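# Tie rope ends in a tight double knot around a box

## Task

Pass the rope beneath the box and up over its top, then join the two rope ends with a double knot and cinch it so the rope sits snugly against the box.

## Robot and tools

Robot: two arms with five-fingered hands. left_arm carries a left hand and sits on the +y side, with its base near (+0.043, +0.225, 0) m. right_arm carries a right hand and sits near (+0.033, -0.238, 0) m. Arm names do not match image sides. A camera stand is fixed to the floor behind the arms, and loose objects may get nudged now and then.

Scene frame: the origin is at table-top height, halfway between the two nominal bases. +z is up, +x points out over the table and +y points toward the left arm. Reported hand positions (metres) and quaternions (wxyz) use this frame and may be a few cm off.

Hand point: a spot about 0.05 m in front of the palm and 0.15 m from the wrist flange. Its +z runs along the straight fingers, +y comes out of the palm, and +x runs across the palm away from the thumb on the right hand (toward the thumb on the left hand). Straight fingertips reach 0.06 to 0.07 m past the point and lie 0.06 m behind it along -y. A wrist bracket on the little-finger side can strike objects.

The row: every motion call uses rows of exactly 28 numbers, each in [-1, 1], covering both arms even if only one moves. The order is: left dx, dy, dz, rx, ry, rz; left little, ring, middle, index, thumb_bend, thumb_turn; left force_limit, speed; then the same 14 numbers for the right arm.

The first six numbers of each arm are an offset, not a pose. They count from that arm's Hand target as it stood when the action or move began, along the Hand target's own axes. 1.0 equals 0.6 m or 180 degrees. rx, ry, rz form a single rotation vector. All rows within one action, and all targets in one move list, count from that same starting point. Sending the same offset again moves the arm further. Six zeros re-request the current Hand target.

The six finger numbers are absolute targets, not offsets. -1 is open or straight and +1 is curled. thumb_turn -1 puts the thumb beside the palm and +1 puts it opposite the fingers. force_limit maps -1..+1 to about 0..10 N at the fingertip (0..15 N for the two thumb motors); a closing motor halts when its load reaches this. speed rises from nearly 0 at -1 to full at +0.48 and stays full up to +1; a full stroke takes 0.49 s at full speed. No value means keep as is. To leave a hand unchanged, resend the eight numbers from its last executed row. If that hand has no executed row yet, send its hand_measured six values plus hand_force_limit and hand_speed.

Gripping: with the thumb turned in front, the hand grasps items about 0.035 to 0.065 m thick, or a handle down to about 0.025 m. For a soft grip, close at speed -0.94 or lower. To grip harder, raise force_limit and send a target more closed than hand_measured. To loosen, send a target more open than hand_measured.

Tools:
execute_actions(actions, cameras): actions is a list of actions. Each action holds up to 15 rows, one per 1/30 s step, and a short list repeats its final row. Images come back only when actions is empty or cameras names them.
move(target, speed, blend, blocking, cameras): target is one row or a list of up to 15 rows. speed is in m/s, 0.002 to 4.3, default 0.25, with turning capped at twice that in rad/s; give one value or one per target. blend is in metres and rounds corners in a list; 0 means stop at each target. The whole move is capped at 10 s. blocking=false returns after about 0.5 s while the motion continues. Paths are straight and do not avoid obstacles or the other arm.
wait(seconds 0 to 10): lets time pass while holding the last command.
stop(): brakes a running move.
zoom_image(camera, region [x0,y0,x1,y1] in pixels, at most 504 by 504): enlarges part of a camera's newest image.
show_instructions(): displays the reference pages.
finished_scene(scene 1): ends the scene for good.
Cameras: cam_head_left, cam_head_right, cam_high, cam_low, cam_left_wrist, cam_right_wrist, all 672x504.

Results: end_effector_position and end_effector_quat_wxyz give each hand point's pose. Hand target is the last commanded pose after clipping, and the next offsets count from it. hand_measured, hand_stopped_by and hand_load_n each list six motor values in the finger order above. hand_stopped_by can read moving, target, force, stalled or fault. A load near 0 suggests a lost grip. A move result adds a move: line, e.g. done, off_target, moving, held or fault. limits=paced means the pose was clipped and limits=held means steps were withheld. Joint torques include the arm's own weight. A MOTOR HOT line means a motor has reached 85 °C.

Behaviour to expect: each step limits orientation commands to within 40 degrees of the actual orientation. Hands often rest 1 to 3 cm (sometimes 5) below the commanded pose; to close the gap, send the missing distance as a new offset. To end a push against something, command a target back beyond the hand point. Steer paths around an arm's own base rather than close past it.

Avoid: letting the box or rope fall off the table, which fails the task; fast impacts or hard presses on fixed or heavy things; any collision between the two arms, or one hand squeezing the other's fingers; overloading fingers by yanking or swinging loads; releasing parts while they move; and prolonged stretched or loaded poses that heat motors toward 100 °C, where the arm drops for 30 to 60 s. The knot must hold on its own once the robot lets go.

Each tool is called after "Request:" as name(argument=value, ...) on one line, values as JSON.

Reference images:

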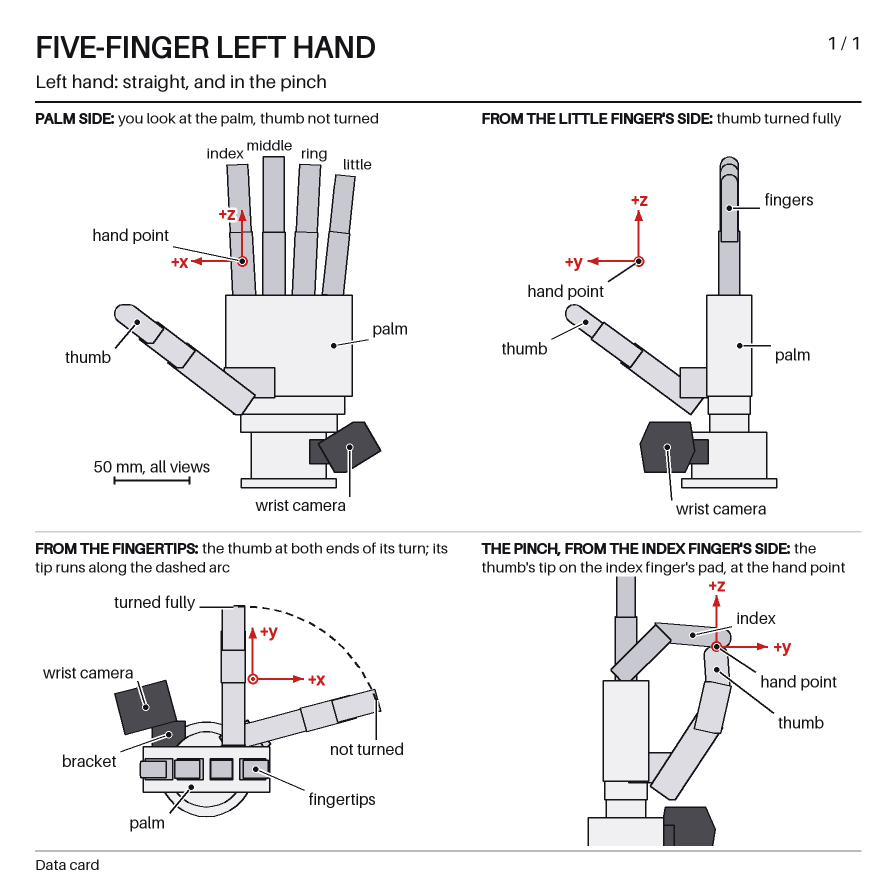

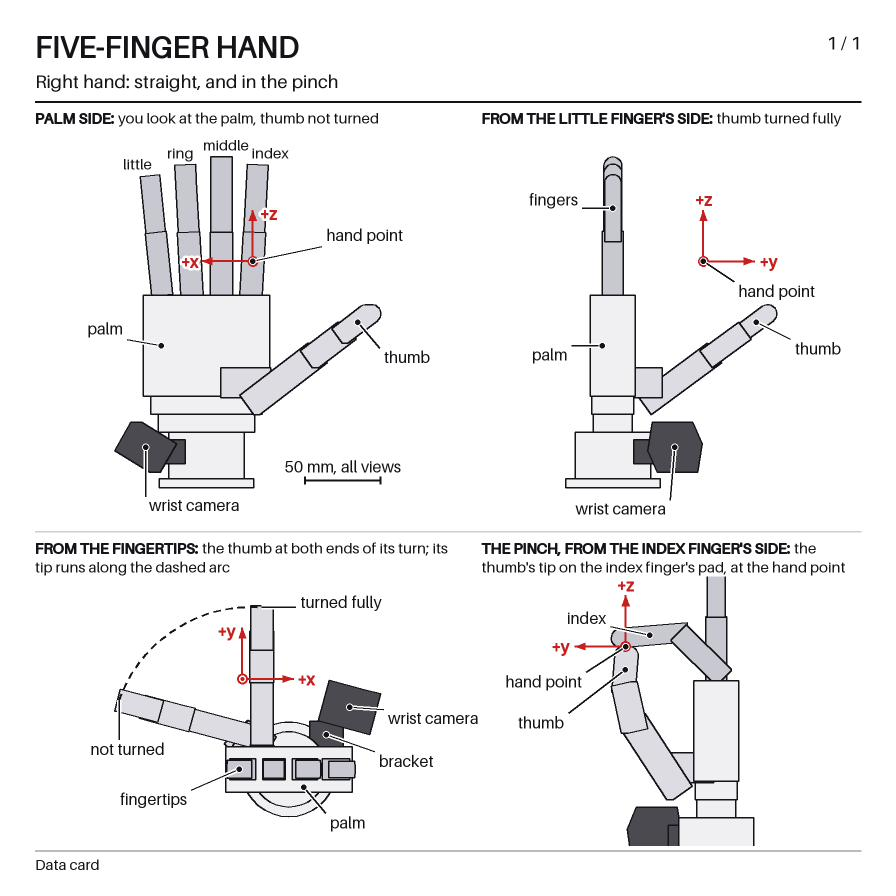

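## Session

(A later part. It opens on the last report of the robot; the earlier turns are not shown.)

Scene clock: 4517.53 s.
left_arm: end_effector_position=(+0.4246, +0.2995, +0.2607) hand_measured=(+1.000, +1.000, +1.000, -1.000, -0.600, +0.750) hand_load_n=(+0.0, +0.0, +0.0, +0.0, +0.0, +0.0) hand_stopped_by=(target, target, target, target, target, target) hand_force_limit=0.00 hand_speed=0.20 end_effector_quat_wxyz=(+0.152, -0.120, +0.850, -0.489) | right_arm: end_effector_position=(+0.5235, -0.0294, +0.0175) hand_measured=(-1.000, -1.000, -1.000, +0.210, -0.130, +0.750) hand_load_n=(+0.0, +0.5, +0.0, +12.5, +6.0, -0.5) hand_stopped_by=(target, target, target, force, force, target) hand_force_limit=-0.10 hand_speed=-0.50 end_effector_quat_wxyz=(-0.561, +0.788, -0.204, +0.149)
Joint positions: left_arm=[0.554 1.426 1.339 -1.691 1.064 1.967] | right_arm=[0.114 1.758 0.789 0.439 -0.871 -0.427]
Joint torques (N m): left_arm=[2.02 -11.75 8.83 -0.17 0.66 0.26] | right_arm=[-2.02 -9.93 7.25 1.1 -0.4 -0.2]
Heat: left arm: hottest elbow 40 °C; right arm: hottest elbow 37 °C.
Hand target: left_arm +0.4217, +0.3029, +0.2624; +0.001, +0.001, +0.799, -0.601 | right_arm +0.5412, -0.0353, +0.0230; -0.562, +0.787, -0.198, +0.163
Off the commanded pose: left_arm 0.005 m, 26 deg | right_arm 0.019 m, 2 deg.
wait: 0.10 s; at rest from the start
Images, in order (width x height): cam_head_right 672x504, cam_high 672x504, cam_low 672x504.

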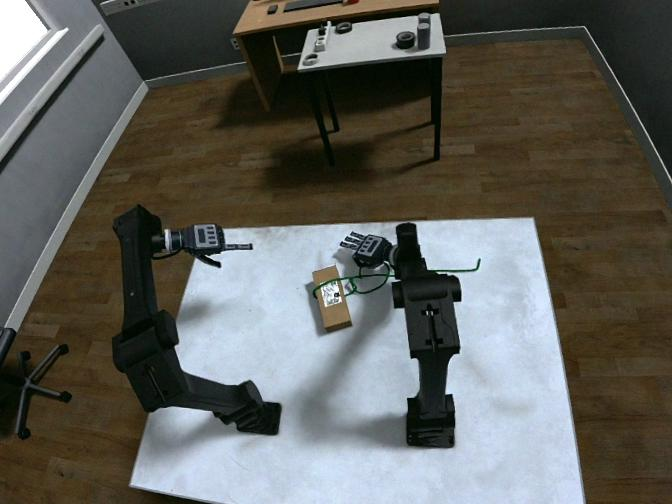

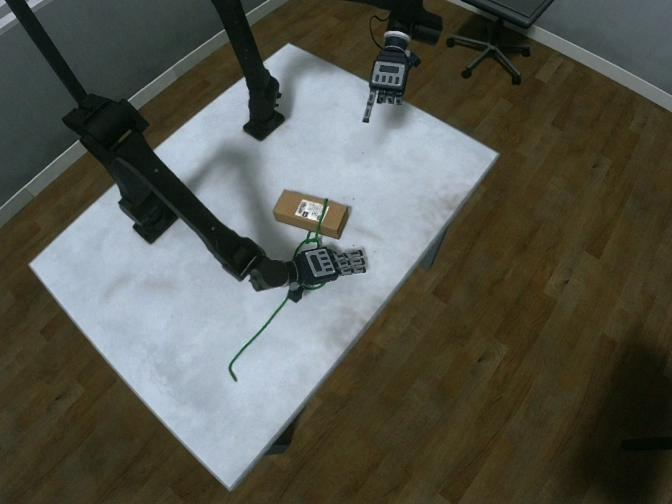

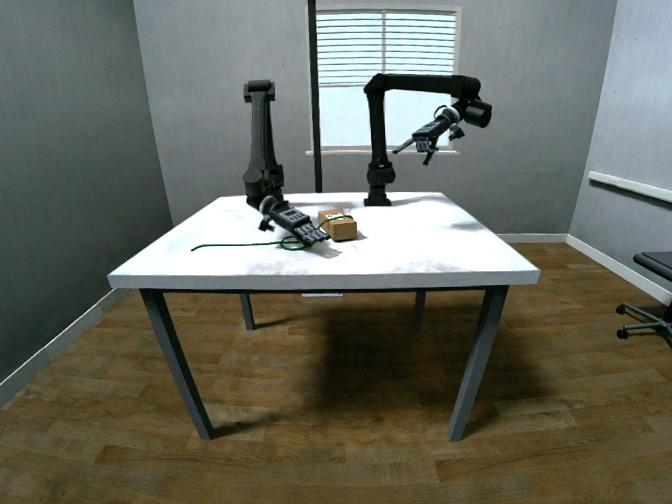

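Request:
move(target=[[0,0,0,0,0,0,1,1,1,-1,-0.6,0.75,0,0.2,0.0173,-0.0028,0.0096,0,0,0,-1,-1,-1,0.41,0.0,0.75,-0.1,-0.5],[0,0,0,0,0,0,1,1,1,-1,-0.6,0.75,0,0.2,0.0173,0.0084,0.0128,0,0,0,-1,-1,-1,0.41,0.0,0.75,-0.1,-0.5]], speed=0.08, cameras=["cam_head_right","cam_head_left"])

Request:
zoom_image(camera="cam_head_left", region=[328, 254, 368, 284])

Request:
zoom_image(camera="cam_head_right", region=[340, 260, 380, 290])

Scene clock: 4527.80 s.
left_arm: end_effector_position=(+0.4246, +0.2995, +0.2607) hand_measured=(+1.000, +1.000, +1.000, -1.000, -0.600, +0.750) hand_load_n=(+0.5, +0.0, +0.0, -0.5, +0.0, +0.0) hand_stopped_by=(target, target, target, target, target, target) hand_force_limit=0.00 hand_speed=0.20 end_effector_quat_wxyz=(+0.152, -0.120, +0.850, -0.489) | right_arm: end_effector_position=(+0.5350, -0.0295, +0.0127) hand_measured=(-1.000, -1.000, -1.000, +0.210, -0.130, +0.750) hand_load_n=(+0.0, +0.0, +0.0, +12.5, +6.0, +0.0) hand_stopped_by=(target, target, target, force, force, target) hand_force_limit=-0.10 hand_speed=-0.50 end_effector_quat_wxyz=(-0.561, +0.789, -0.206, +0.145)
Joint positions: left_arm=[0.554 1.426 1.339 -1.691 1.064 1.967] | right_arm=[0.111 1.79 0.827 0.423 -0.877 -0.429]
Joint torques (N m): left_arm=[2.02 -11.69 8.84 -0.16 0.66 0.26] | right_arm=[-2.02 -9.99 6.97 1.87 -0.29 -0.21]
Heat: left arm: hottest elbow 40 °C; right arm: hottest elbow 37 °C.
Hand target: left_arm +0.4217, +0.3029, +0.2624; +0.001, +0.001, +0.799, -0.601 | right_arm +0.5531, -0.0357, +0.0161; -0.562, +0.787, -0.198, +0.162
Off the commanded pose: left_arm 0.005 m, 26 deg | right_arm 0.020 m, 2 deg.
joint sent to its limit (left arm) — joint 4 (wrist pitch), lower limit. The joint targets are off in orientation, not in position.
move: off_target (left_arm, right_arm)
Images, in order (width x height): cam_head_left 672x504, cam_head_right 672x504.

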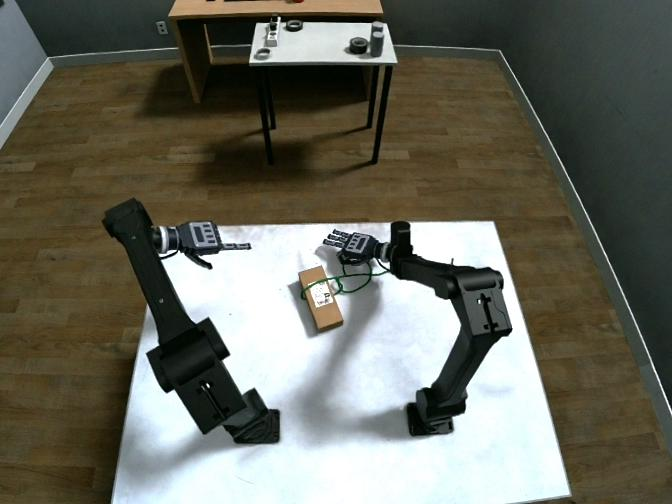

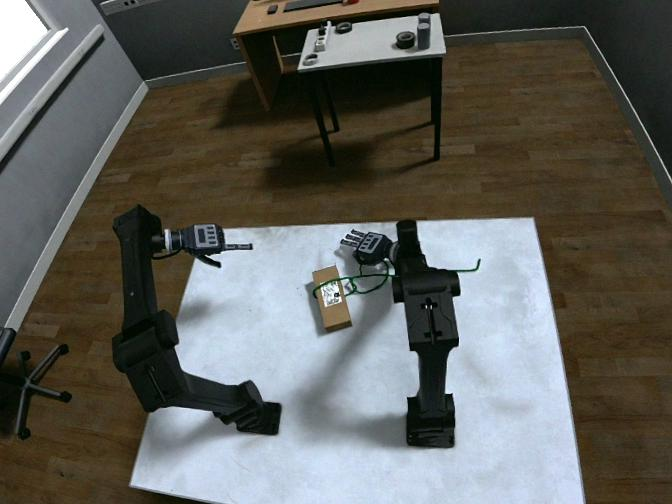

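Scaled by 12.600 from the camera's 672x504 image, which has a finer 960x720 frame.

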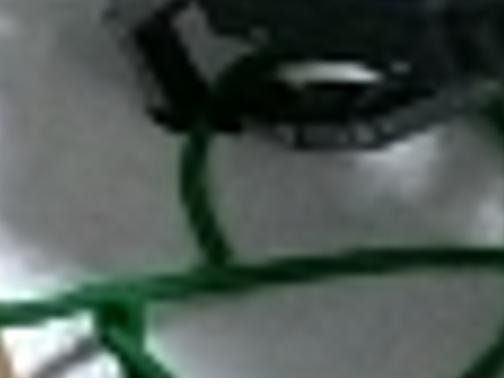

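Scaled by 12.600 from the camera's 672x504 image, which has a finer 960x720 frame.

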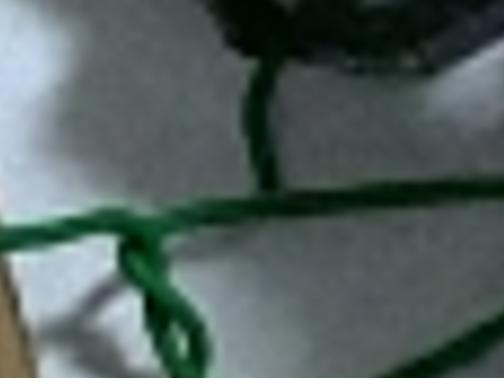

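Request:
move(target=[0,0,0,0,0,0,1,1,1,-1,-0.6,0.75,0,0.2,-0.0538,0.0064,-0.0224,0,0,0,-1,-1,-1,0.41,0.0,0.75,-0.1,-0.5], speed=0.05, cameras=["cam_head_right","cam_head_left","cam_low"])

Request:
zoom_image(camera="cam_head_left", region=[328, 254, 368, 284])

Request:
zoom_image(camera="cam_head_right", region=[340, 260, 380, 290])

Scene clock: 4540.60 s.
left_arm: end_effector_position=(+0.4246, +0.2995, +0.2607) hand_measured=(+1.000, +1.000, +1.000, -1.000, -0.600, +0.750) hand_load_n=(+0.0, +0.0, +0.0, +0.0, +0.0, +0.0) hand_stopped_by=(target, target, target, target, target, target) hand_force_limit=0.00 hand_speed=0.20 end_effector_quat_wxyz=(+0.152, -0.120, +0.850, -0.489) | right_arm: end_effector_position=(+0.5182, -0.0328, +0.0125) hand_measured=(-1.000, -1.000, -1.000, +0.210, -0.130, +0.750) hand_load_n=(+0.0, +0.0, +0.0, +12.5, +6.0, -0.5) hand_stopped_by=(target, target, target, force, force, target) hand_force_limit=-0.10 hand_speed=-0.50 end_effector_quat_wxyz=(-0.560, +0.787, -0.204, +0.155)
Joint positions: left_arm=[0.554 1.426 1.339 -1.691 1.064 1.967] | right_arm=[0.111 1.758 0.764 0.471 -0.865 -0.429]
Joint torques (N m): left_arm=[1.96 -11.69 8.84 -0.16 0.66 0.25] | right_arm=[-0.38 -11.11 4.29 2.13 -0.13 -0.09]
Heat: left arm: hottest elbow 40 °C; right arm: hottest elbow 37 °C.
Hand target: left_arm +0.4217, +0.3029, +0.2624; +0.001, +0.001, +0.799, -0.601 | right_arm +0.5183, -0.0319, +0.0156; -0.562, +0.787, -0.198, +0.163
Off the commanded pose: left_arm 0.005 m, 26 deg | right_arm 0.003 m, 1 deg.
joint sent to its limit (left arm) — joint 4 (wrist pitch), lower limit. The joint targets are off in orientation, not in position.
move: off_target (left_arm)
Images, in order (width x height): cam_head_left 672x504, cam_head_right 672x504, cam_low 672x504.

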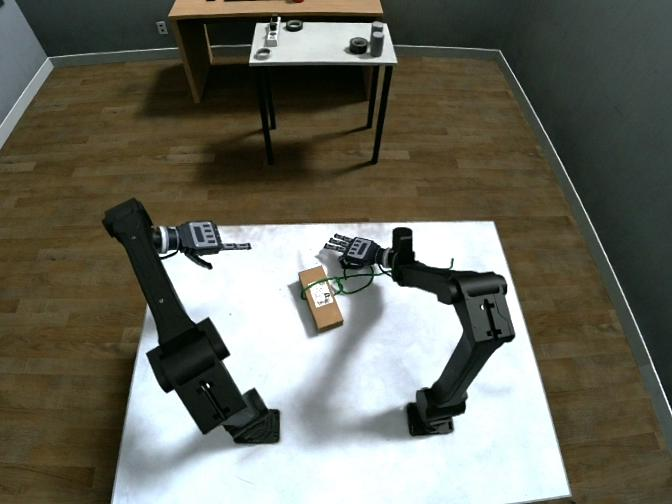

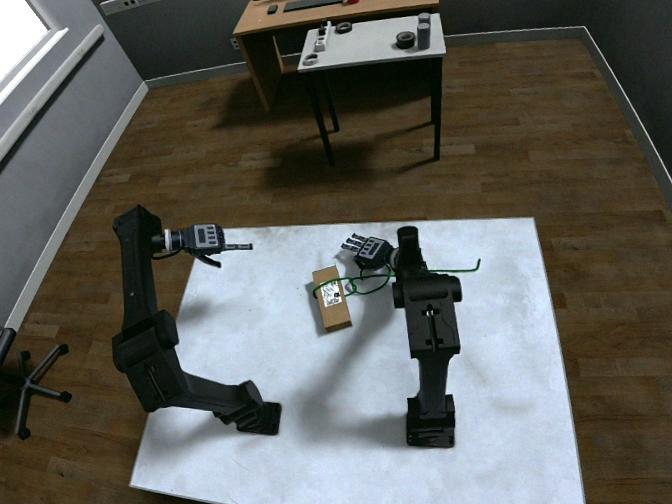

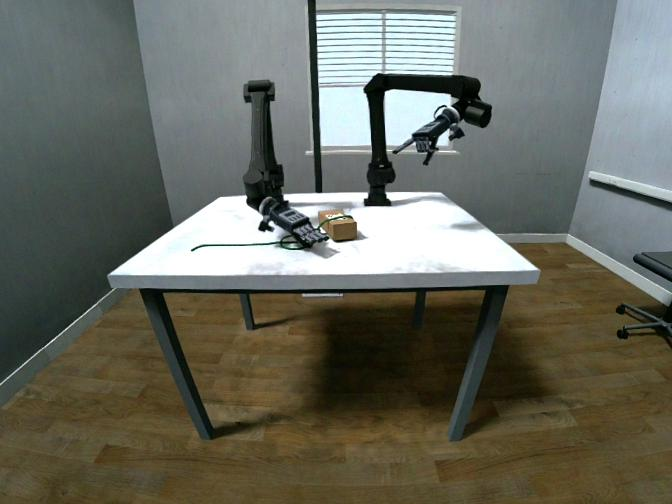

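Scaled by 12.600 from the camera's 672x504 image, which has a finer 960x720 frame.

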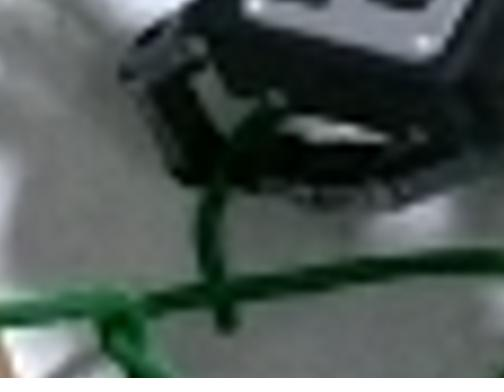

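Scaled by 12.600 from the camera's 672x504 image, which has a finer 960x720 frame.

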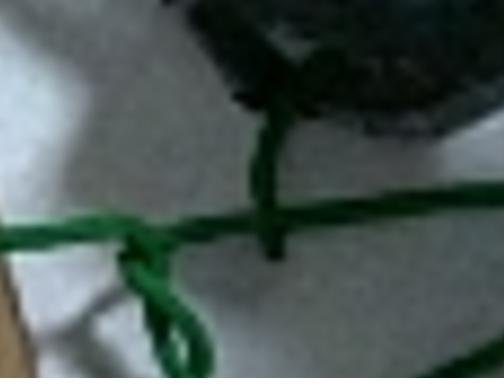

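Request:
move(target=[0,0,0,0,0,0,1,1,1,-1,-0.6,0.75,0,0.2,-0.0313,0.0044,-0.0119,0,0,0,-1,-1,-1,0.41,0.0,0.75,-0.1,-0.5], speed=0.05, cameras=["cam_head_right","cam_head_left","cam_low"])

Request:
zoom_image(camera="cam_head_left", region=[328, 254, 368, 284])

Request:
zoom_image(camera="cam_head_right", region=[340, 260, 380, 290])

Scene clock: 4548.07 s.
left_arm: end_effector_position=(+0.4246, +0.2995, +0.2607) hand_measured=(+1.000, +1.000, +1.000, -1.000, -0.600, +0.750) hand_load_n=(+0.0, +0.0, +0.0, +0.0, +0.0, +0.0) hand_stopped_by=(target, target, target, target, target, target) hand_force_limit=0.00 hand_speed=0.20 end_effector_quat_wxyz=(+0.152, -0.120, +0.850, -0.489) | right_arm: end_effector_position=(+0.5015, -0.0356, +0.0123) hand_measured=(-1.000, -1.000, -1.000, +0.210, -0.130, +0.750) hand_load_n=(+0.0, +0.0, +0.0, +12.5, +6.0, +0.0) hand_stopped_by=(target, target, target, force, force, target) hand_force_limit=-0.10 hand_speed=-0.50 end_effector_quat_wxyz=(-0.559, +0.787, -0.205, +0.161)
Joint positions: left_arm=[0.554 1.426 1.339 -1.691 1.064 1.967] | right_arm=[0.111 1.725 0.707 0.505 -0.855 -0.429]
Joint torques (N m): left_arm=[1.96 -11.69 8.81 -0.14 0.66 0.25] | right_arm=[0.67 -10.46 4 2 -0.12 -0.01]
Heat: left arm: hottest elbow 40 °C; right arm: hottest elbow 37 °C.
Hand target: left_arm +0.4217, +0.3029, +0.2624; +0.001, +0.001, +0.799, -0.601 | right_arm +0.4982, -0.0292, +0.0148; -0.562, +0.787, -0.198, +0.163
Off the commanded pose: left_arm 0.005 m, 26 deg | right_arm 0.008 m, 1 deg.
joint sent to its limit (left arm) — joint 4 (wrist pitch), lower limit. The joint targets are off in orientation, not in position.
move: off_target (left_arm)
Images, in order (width x height): cam_head_left 672x504, cam_head_right 672x504, cam_low 672x504.

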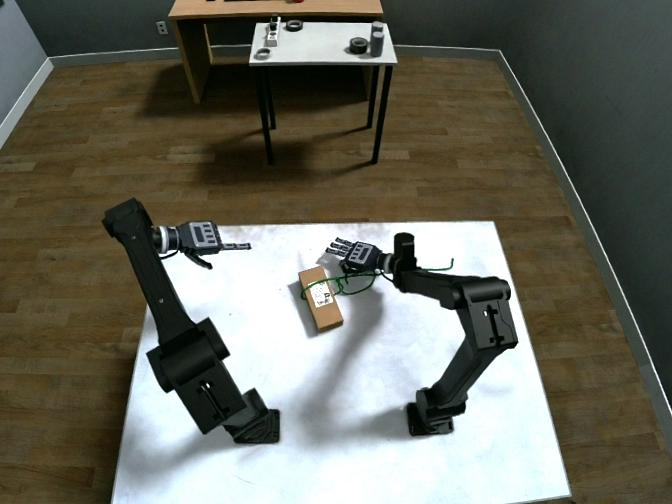

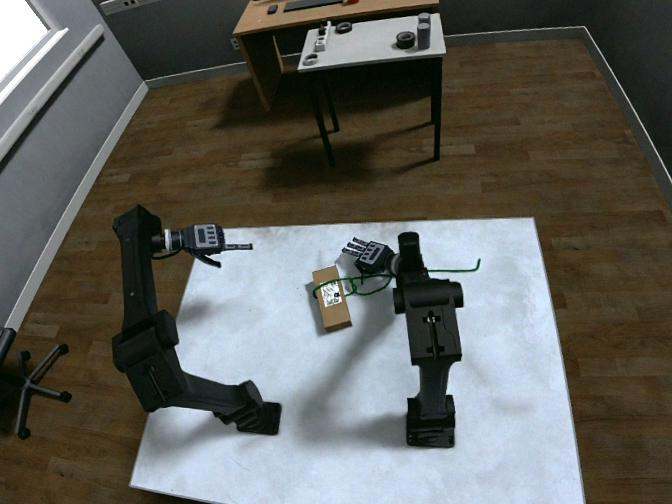

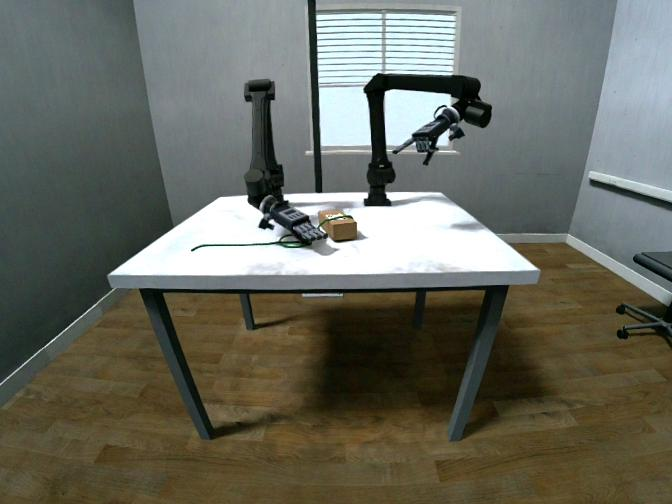

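Scaled by 12.600 from the camera's 672x504 image, which has a finer 960x720 frame.

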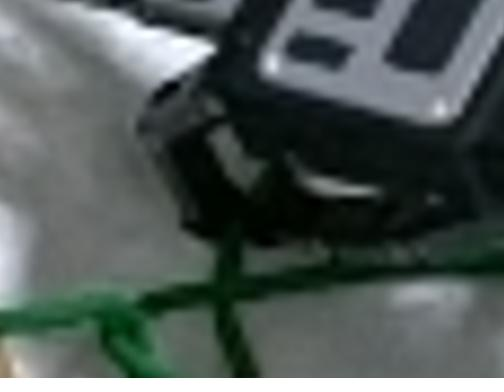

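Scaled by 12.600 from the camera's 672x504 image, which has a finer 960x720 frame.

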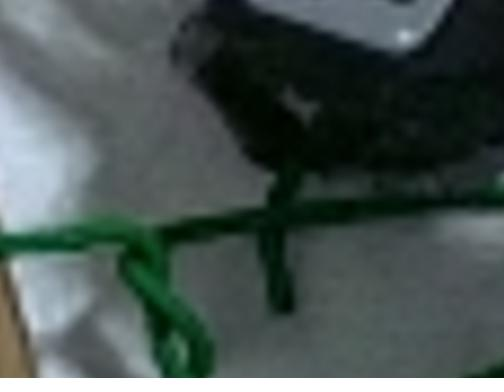

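Request:
move(target=[[0,0,0,0,0,0,1,1,1,-1,-0.6,0.75,0,0.2,-0.0125,0.0014,-0.0045,0,0,0,-1,-1,-1,0.41,0.0,0.75,-0.1,-0.5],[0,0,0,0,0,0,1,1,1,-1,-0.6,0.75,0,0.2,-0.0125,0.0014,-0.0045,0,0,0,-1,-1,-1,-0.15,-0.17,0.75,0,-0.3],[0,0,0,0,0,0,1,1,1,-1,-0.6,0.75,0,0.2,-0.0125,-0.158,-0.0505,0,0,0,-1,-1,-1,-0.15,-0.17,0.75,0,-0.3]], speed=0.1, cameras=["cam_right_wrist","cam_head_left","cam_head_right"])

Request:
zoom_image(camera="cam_right_wrist", region=[330, 200, 672, 450])

Request:
zoom_image(camera="cam_head_left", region=[320, 230, 410, 298])

Scene clock: 4559.93 s.
left_arm: end_effector_position=(+0.4246, +0.2995, +0.2607) hand_measured=(+1.000, +1.000, +1.000, -1.000, -0.600, +0.750) hand_load_n=(+0.0, +0.0, +0.0, +0.0, +0.0, +0.0) hand_stopped_by=(target, target, target, target, target, target) hand_force_limit=0.00 hand_speed=0.20 end_effector_quat_wxyz=(+0.152, -0.120, +0.850, -0.489) | right_arm: end_effector_position=(+0.4775, -0.0321, +0.0961) hand_measured=(-1.000, -1.000, -1.000, -0.150, -0.170, +0.750) hand_load_n=(+0.0, +0.0, +0.0, +0.0, +0.0, +0.0) hand_stopped_by=(target, target, target, target, target, target) hand_force_limit=0.00 hand_speed=-0.30 end_effector_quat_wxyz=(-0.555, +0.791, -0.206, +0.157)
Joint positions: left_arm=[0.554 1.426 1.339 -1.691 1.064 1.967] | right_arm=[0.129 1.456 0.711 0.22 -0.838 -0.427]
Joint torques (N m): left_arm=[1.96 -11.69 8.83 -0.12 0.66 0.25] | right_arm=[0.73 -8.47 8.68 1.05 -0.15 0.1]
Heat: left arm: hottest elbow 40 °C; right arm: hottest elbow 37 °C.
Hand target: left_arm +0.4217, +0.3029, +0.2624; +0.001, +0.001, +0.799, -0.601 | right_arm +0.4893, -0.0228, +0.1138; -0.562, +0.787, -0.198, +0.162
Off the commanded pose: left_arm 0.005 m, 26 deg | right_arm 0.023 m, 1 deg.
joint sent to its limit (left arm) — joint 4 (wrist pitch), lower limit. The joint targets are off in orientation, not in position.
move: off_target (left_arm, right_arm)
Images, in order (width x height): cam_head_left 672x504, cam_head_right 672x504, cam_right_wrist 672x504.

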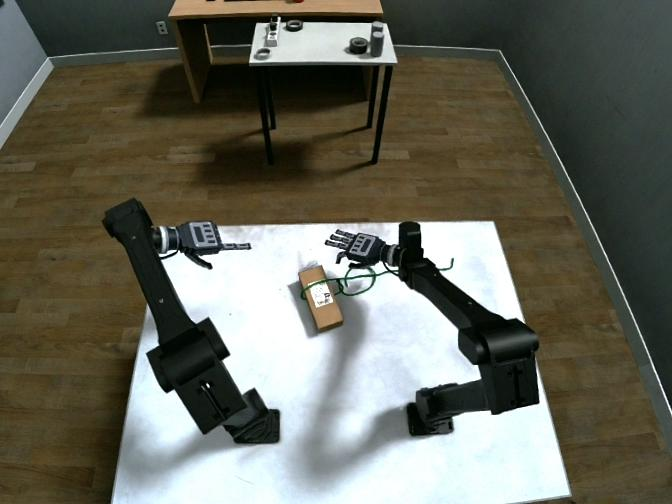

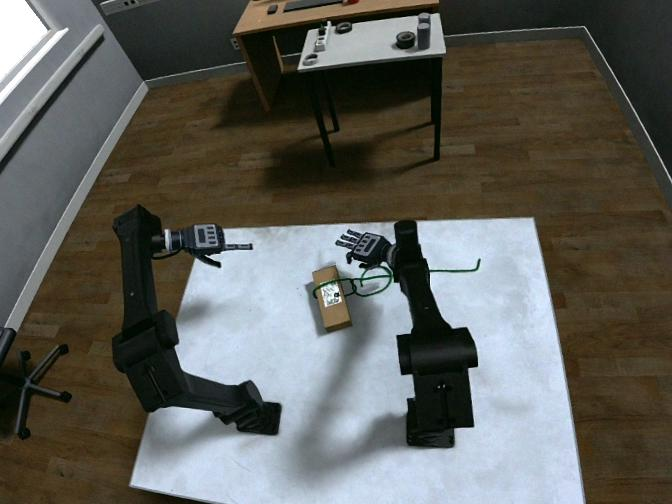

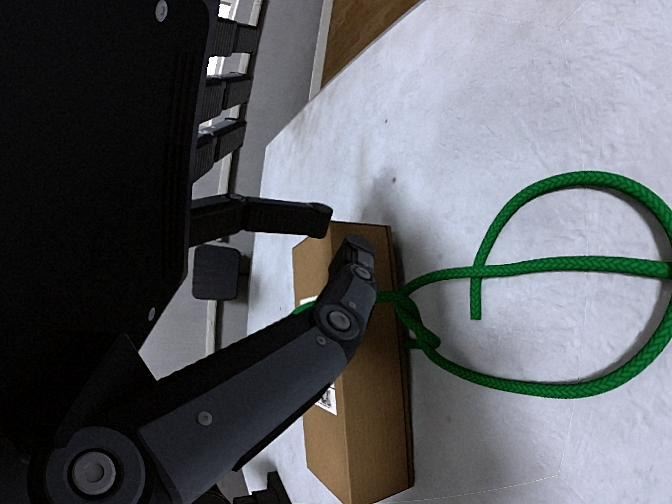

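Scaled by 1.474 from the camera's 672x504 image, which has a finer 960x720 frame.

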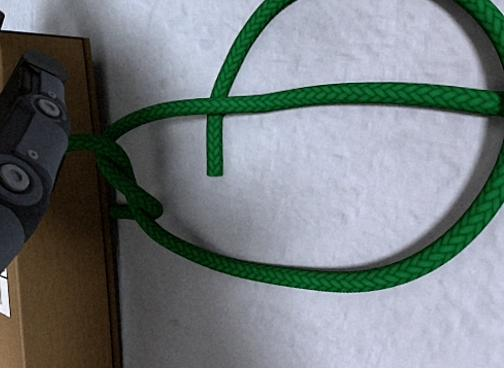

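Scaled by 5.600 from the camera's 672x504 image, which has a finer 960x720 frame.

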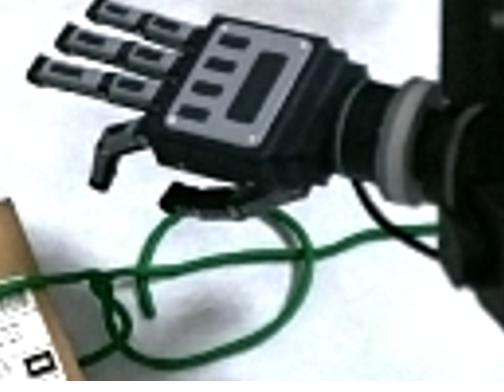

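Request:
move(target=[0,0,0,0,0,0,1,1,1,-1,-0.6,0.75,0,0.2,0.0165,0.1373,0.0277,0,0,0,-1,-1,-1,-0.15,-0.17,0.75,0,-0.3], speed=0.15, cameras=["cam_right_wrist","cam_head_left"])

Request:
zoom_image(camera="cam_head_left", region=[320, 230, 410, 298])

Scene clock: 4594.33 s.
left_arm: end_effector_position=(+0.4246, +0.2995, +0.2607) hand_measured=(+1.000, +1.000, +1.000, -1.000, -0.600, +0.750) hand_load_n=(+0.0, +0.0, +0.0, +0.0, +0.0, +0.0) hand_stopped_by=(target, target, target, target, target, target) hand_force_limit=0.00 hand_speed=0.20 end_effector_quat_wxyz=(+0.152, -0.120, +0.850, -0.489) | right_arm: end_effector_position=(+0.4894, -0.0314, +0.0309) hand_measured=(-1.000, -1.000, -1.000, -0.150, -0.170, +0.750) hand_load_n=(-0.5, +0.0, +0.0, +0.0, +0.0, +0.0) hand_stopped_by=(target, target, target, target, target, target) hand_force_limit=0.00 hand_speed=-0.30 end_effector_quat_wxyz=(-0.561, +0.789, -0.202, +0.150)
Joint positions: left_arm=[0.554 1.426 1.339 -1.691 1.064 1.967] | right_arm=[0.12 1.658 0.696 0.436 -0.866 -0.427]
Joint torques (N m): left_arm=[1.96 -11.63 8.81 -0.14 0.66 0.26] | right_arm=[-2.02 -9 4.88 2.33 -0.4 -0.16]
Heat: left arm: hottest elbow 40 °C; right arm: hottest elbow 37 °C.
Hand target: left_arm +0.4217, +0.3029, +0.2624; +0.001, +0.001, +0.799, -0.601 | right_arm +0.4952, -0.0379, +0.0309; -0.562, +0.787, -0.198, +0.162
Off the commanded pose: left_arm 0.005 m, 26 deg | right_arm 0.009 m, 1 deg.
joint sent to its limit (left arm) — joint 4 (wrist pitch), lower limit. The joint targets are off in orientation, not in position.
move: off_target (left_arm)
Images, in order (width x height): cam_head_left 672x504, cam_right_wrist 672x504.

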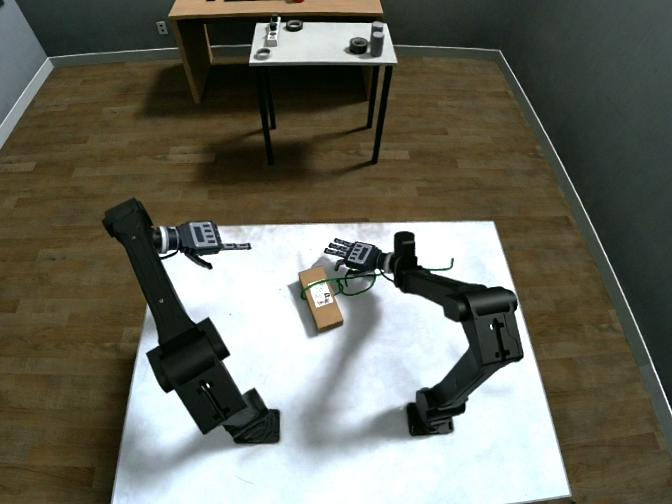

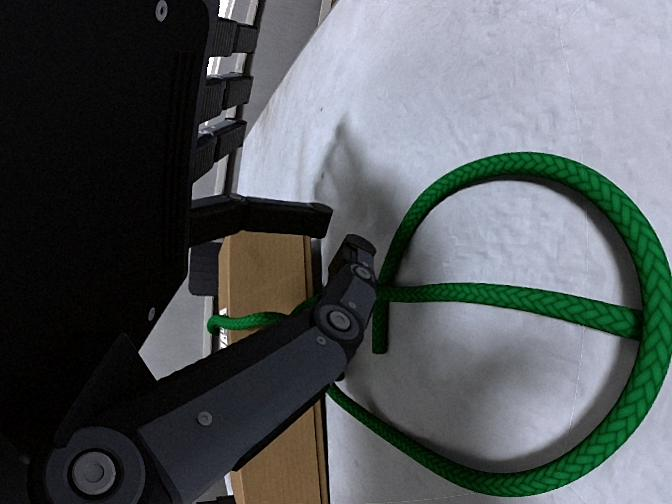

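Scaled by 5.600 from the camera's 672x504 image, which has a finer 960x720 frame.

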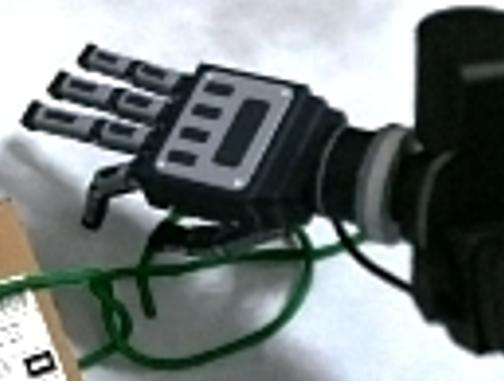

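Request:
move(target=[0,0,0,0,0,0,1,1,1,-1,-0.6,0.75,0,0.2,0.0203,0.0301,-0.0032,0,0,0,-1,-1,-1,-0.15,-0.17,0.75,0,-0.3], speed=0.1, cameras=["cam_right_wrist","cam_head_left"])

Request:
zoom_image(camera="cam_head_left", region=[320, 230, 410, 298])

Scene clock: 4616.67 s.
left_arm: end_effector_position=(+0.4246, +0.2995, +0.2607) hand_measured=(+1.000, +1.000, +1.000, -1.000, -0.600, +0.750) hand_load_n=(+0.5, +0.0, +0.0, +0.0, +0.0, +0.0) hand_stopped_by=(target, target, target, target, target, target) hand_force_limit=0.00 hand_speed=0.20 end_effector_quat_wxyz=(+0.152, -0.120, +0.850, -0.489) | right_arm: end_effector_position=(+0.4912, -0.0450, +0.0125) hand_measured=(-1.000, -1.000, -1.000, -0.150, -0.170, +0.750) hand_load_n=(+0.0, +0.0, +0.0, +0.0, +0.0, +0.0) hand_stopped_by=(target, target, target, target, target, target) hand_force_limit=0.00 hand_speed=-0.30 end_effector_quat_wxyz=(-0.560, +0.789, -0.207, +0.146)
Joint positions: left_arm=[0.554 1.426 1.339 -1.691 1.064 1.967] | right_arm=[0.086 1.708 0.696 0.457 -0.894 -0.449]
Joint torques (N m): left_arm=[1.9 -11.69 8.83 -0.16 0.66 0.25] | right_arm=[-1.96 -9 5.48 2.28 -0.42 -0.16]
Heat: left arm: hottest elbow 40 °C; right arm: hottest elbow 37 °C.
Hand target: left_arm +0.4217, +0.3029, +0.2624; +0.001, +0.001, +0.799, -0.601 | right_arm +0.5027, -0.0509, +0.0148; -0.562, +0.787, -0.198, +0.163
Off the commanded pose: left_arm 0.005 m, 26 deg | right_arm 0.013 m, 2 deg.
joint sent to its limit (left arm) — joint 4 (wrist pitch), lower limit. The joint targets are off in orientation, not in position.
move: off_target (left_arm, right_arm)
Images, in order (width x height): cam_head_left 672x504, cam_right_wrist 672x504.

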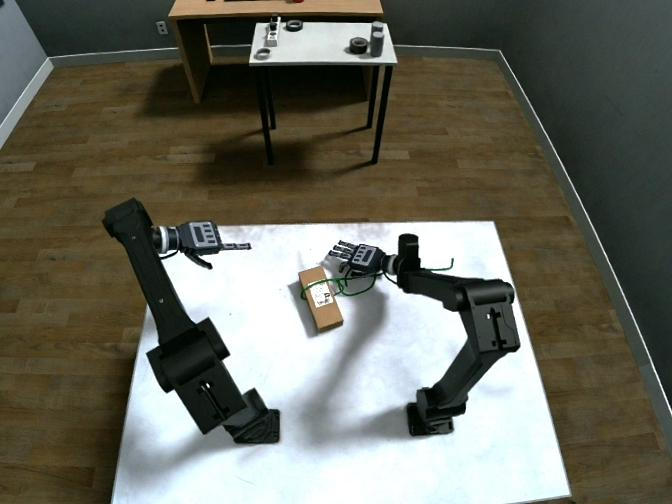

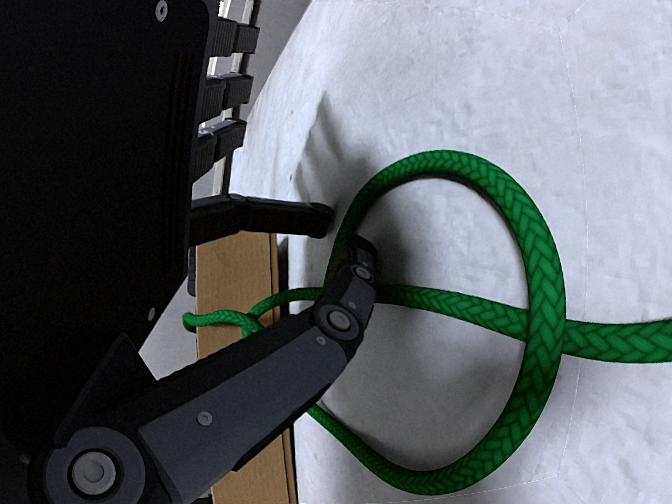

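Scaled by 5.600 from the camera's 672x504 image, which has a finer 960x720 frame.

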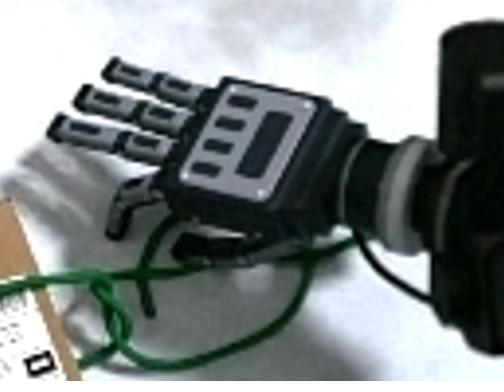

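Request:
move(target=[0,0,0,0,0,0,1,1,1,-1,-0.6,0.75,0,0.2,-0.0067,-0.008,0.0264,0,0,0,-1,-1,-1,-0.15,-0.17,0.75,0,-0.3], speed=0.08, cameras=["cam_right_wrist","cam_head_left"])

Request:
zoom_image(camera="cam_head_left", region=[320, 230, 410, 298])

Scene clock: 4627.30 s.
left_arm: end_effector_position=(+0.4246, +0.2995, +0.2607) hand_measured=(+1.000, +1.000, +1.000, -1.000, -0.600, +0.750) hand_load_n=(+0.5, +0.0, +0.0, +0.0, +0.0, +0.0) hand_stopped_by=(target, target, target, target, target, target) hand_force_limit=0.00 hand_speed=0.20 end_effector_quat_wxyz=(+0.152, -0.120, +0.850, -0.489) | right_arm: end_effector_position=(+0.4968, -0.0440, +0.0111) hand_measured=(-1.000, -1.000, -1.000, -0.150, -0.170, +0.750) hand_load_n=(+0.0, +0.0, +0.0, +0.0, -1.0, +0.0) hand_stopped_by=(target, target, target, target, target, target) hand_force_limit=0.00 hand_speed=-0.30 end_effector_quat_wxyz=(-0.557, +0.789, -0.205, +0.160)
Joint positions: left_arm=[0.554 1.426 1.339 -1.691 1.064 1.967] | right_arm=[0.093 1.715 0.696 0.485 -0.87 -0.449]
Joint torques (N m): left_arm=[1.96 -11.69 8.83 -0.14 0.66 0.25] | right_arm=[0.91 -8.53 6.45 2.17 -0.1 0.08]
Heat: left arm: hottest elbow 40 °C; right arm: hottest elbow 37 °C.
Hand target: left_arm +0.4217, +0.3029, +0.2624; +0.001, +0.001, +0.799, -0.601 | right_arm +0.5073, -0.0345, +0.0143; -0.562, +0.787, -0.198, +0.163
Off the commanded pose: left_arm 0.005 m, 26 deg | right_arm 0.015 m, 1 deg.
joint sent to its limit (left arm) — joint 4 (wrist pitch), lower limit. The joint targets are off in orientation, not in position.
move: off_target (left_arm, right_arm)
Images, in order (width x height): cam_head_left 672x504, cam_right_wrist 672x504.

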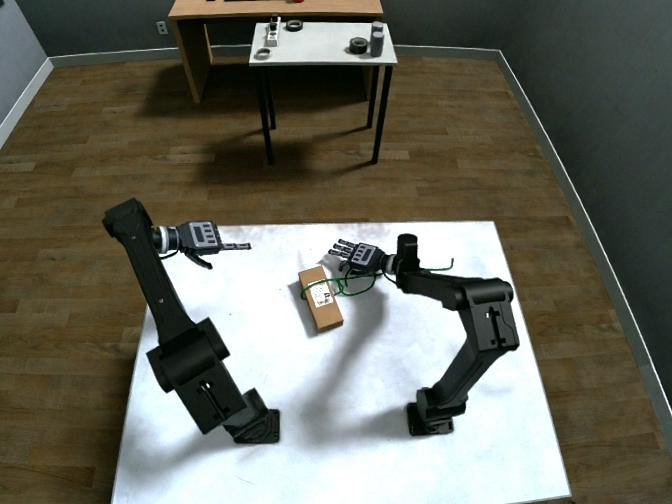

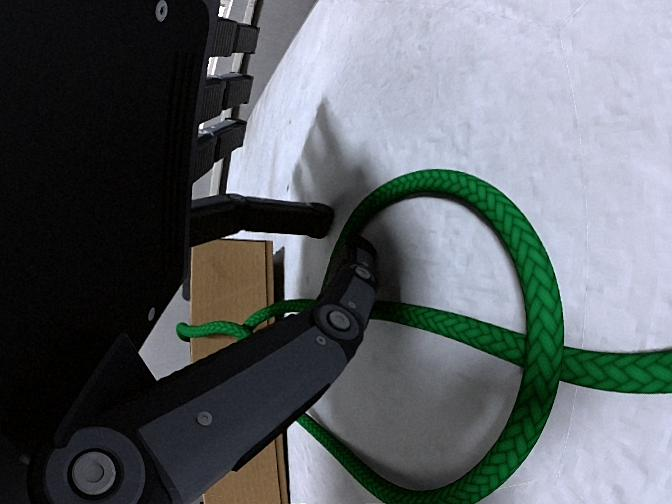

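Scaled by 5.600 from the camera's 672x504 image, which has a finer 960x720 frame.

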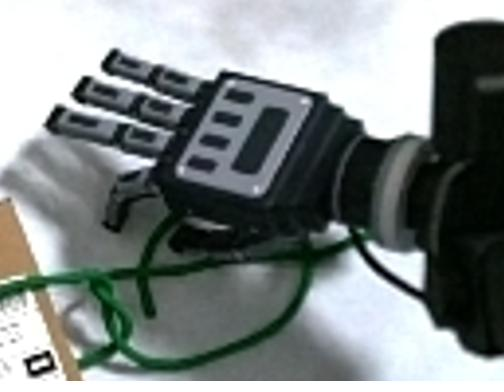

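Request:
move(target=[0,0,0,0,0,0,1,1,1,-1,-0.6,0.75,0,0.2,0,-0.0085,0.0115,0,0,0,-1,-1,-1,-0.15,-0.17,0.75,0,-0.3], speed=0.08, cameras=["cam_right_wrist","cam_head_left"])

Request:
zoom_image(camera="cam_head_left", region=[320, 230, 410, 298])

Scene clock: 4636.23 s.
left_arm: end_effector_position=(+0.4246, +0.2995, +0.2607) hand_measured=(+1.000, +1.000, +1.000, -1.000, -0.600, +0.750) hand_load_n=(+0.0, +0.0, +0.0, +0.0, +0.0, +0.0) hand_stopped_by=(target, target, target, target, target, target) hand_force_limit=0.00 hand_speed=0.20 end_effector_quat_wxyz=(+0.152, -0.120, +0.850, -0.489) | right_arm: end_effector_position=(+0.4995, -0.0372, +0.0114) hand_measured=(-1.000, -1.000, -1.000, -0.150, -0.170, +0.750) hand_load_n=(+0.0, +0.0, +0.0, +0.0, -0.5, -0.5) hand_stopped_by=(target, target, target, target, target, target) hand_force_limit=0.00 hand_speed=-0.30 end_effector_quat_wxyz=(-0.556, +0.790, -0.204, +0.160)
Joint positions: left_arm=[0.554 1.426 1.339 -1.691 1.064 1.967] | right_arm=[0.11 1.72 0.706 0.485 -0.855 -0.444]
Joint torques (N m): left_arm=[1.96 -11.75 8.83 -0.16 0.66 0.25] | right_arm=[0.79 -8.82 6.74 2.06 -0.11 0.17]
Heat: left arm: hottest elbow 40 °C; right arm: hottest elbow 37 °C.
Hand target: left_arm +0.4217, +0.3029, +0.2624; +0.001, +0.001, +0.799, -0.601 | right_arm +0.5114, -0.0274, +0.0170; -0.562, +0.787, -0.198, +0.163
Off the commanded pose: left_arm 0.005 m, 26 deg | right_arm 0.016 m, 1 deg.
joint sent to its limit (left arm) — joint 4 (wrist pitch), lower limit. The joint targets are off in orientation, not in position.
move: off_target (left_arm, right_arm)
Images, in order (width x height): cam_head_left 672x504, cam_right_wrist 672x504.

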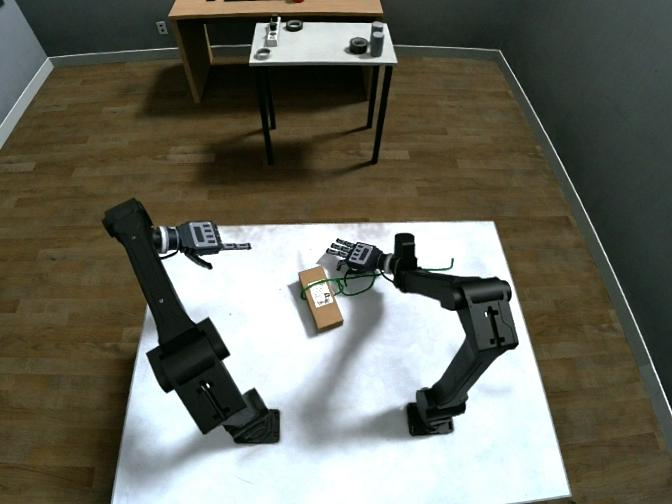

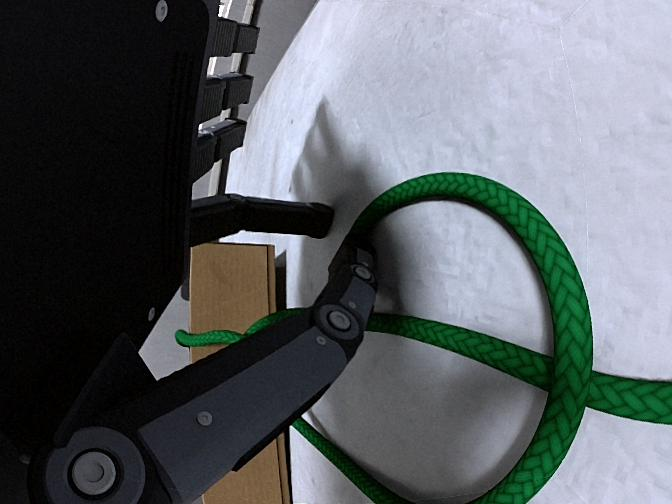

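Scaled by 5.600 from the camera's 672x504 image, which has a finer 960x720 frame.

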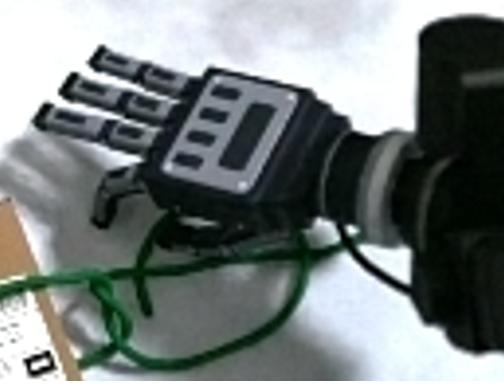

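Request:
move(target=[[0,0,0,0,0,0,1,1,1,-1,-0.6,0.75,0,0.2,0,0.001,0.004,0,0,0,-1,-1,-1,0.4,-0.17,0.75,-0.2,-0.5],[0,0,0,0,0,0,1,1,1,-1,-0.6,0.75,0,0.2,0,0.001,0.004,0,0,0,-1,-1,-1,0.41,0.0,0.75,-0.1,-0.5]], speed=0.06, cameras=["cam_right_wrist","cam_head_left"])

Request:
zoom_image(camera="cam_head_left", region=[320, 230, 410, 298])

Scene clock: 4642.80 s.
left_arm: end_effector_position=(+0.4246, +0.2995, +0.2607) hand_measured=(+1.000, +1.000, +1.000, -1.000, -0.600, +0.750) hand_load_n=(+0.0, +0.0, +0.0, +0.0, +0.0, +0.0) hand_stopped_by=(target, target, target, target, target, target) hand_force_limit=0.00 hand_speed=0.20 end_effector_quat_wxyz=(+0.152, -0.120, +0.850, -0.489) | right_arm: end_effector_position=(+0.5003, -0.0340, +0.0120) hand_measured=(-1.000, -1.000, -1.000, +0.210, -0.130, +0.750) hand_load_n=(+0.0, +0.0, +0.0, +12.0, +6.5, +0.0) hand_stopped_by=(target, target, target, force, force, target) hand_force_limit=-0.10 hand_speed=-0.50 end_effector_quat_wxyz=(-0.557, +0.789, -0.205, +0.158)
Joint positions: left_arm=[0.554 1.426 1.339 -1.691 1.064 1.967] | right_arm=[0.116 1.723 0.711 0.487 -0.854 -0.434]
Joint torques (N m): left_arm=[1.96 -11.63 8.84 -0.14 0.66 0.25] | right_arm=[0.62 -8.59 6.63 2.19 -0.03 0.06]
Heat: left arm: hottest elbow 40 °C; right arm: hottest elbow 37 °C.
Hand target: left_arm +0.4217, +0.3029, +0.2624; +0.001, +0.001, +0.799, -0.601 | right_arm +0.5123, -0.0256, +0.0154; -0.562, +0.787, -0.198, +0.162
Off the commanded pose: left_arm 0.005 m, 26 deg | right_arm 0.015 m, 1 deg.
joint sent to its limit (left arm) — joint 4 (wrist pitch), lower limit. The joint targets are off in orientation, not in position.
move: off_target (left_arm, right_arm); target 2's new numbers were sent with right_arm's hand 0.015 m and 1 deg from that target
Images, in order (width x height): cam_head_left 672x504, cam_right_wrist 672x504.

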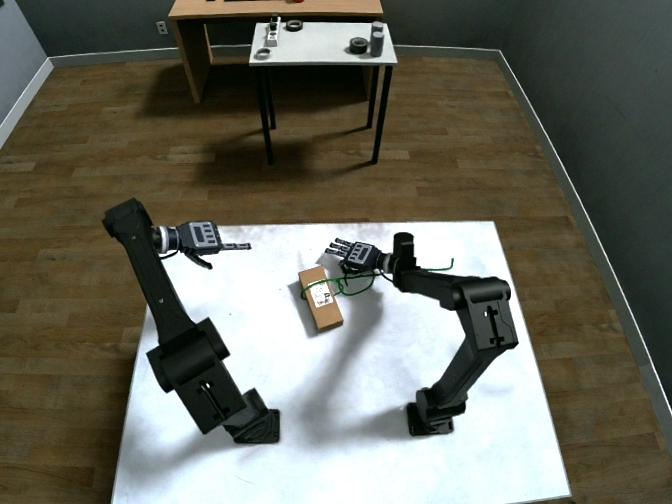

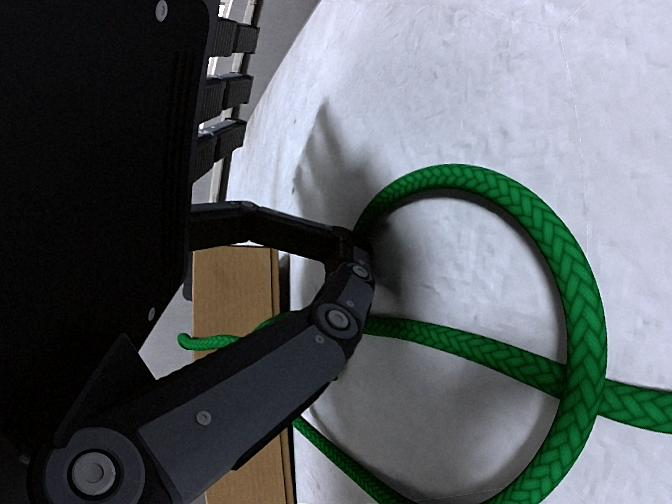

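Scaled by 5.600 from the camera's 672x504 image, which has a finer 960x720 frame.

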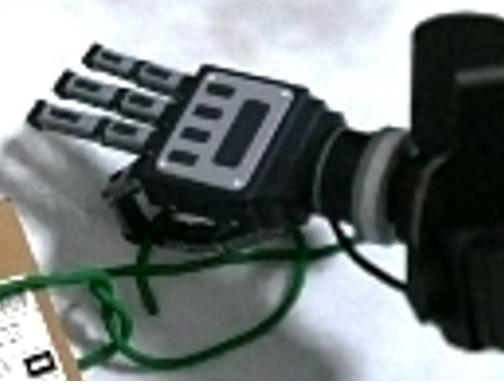

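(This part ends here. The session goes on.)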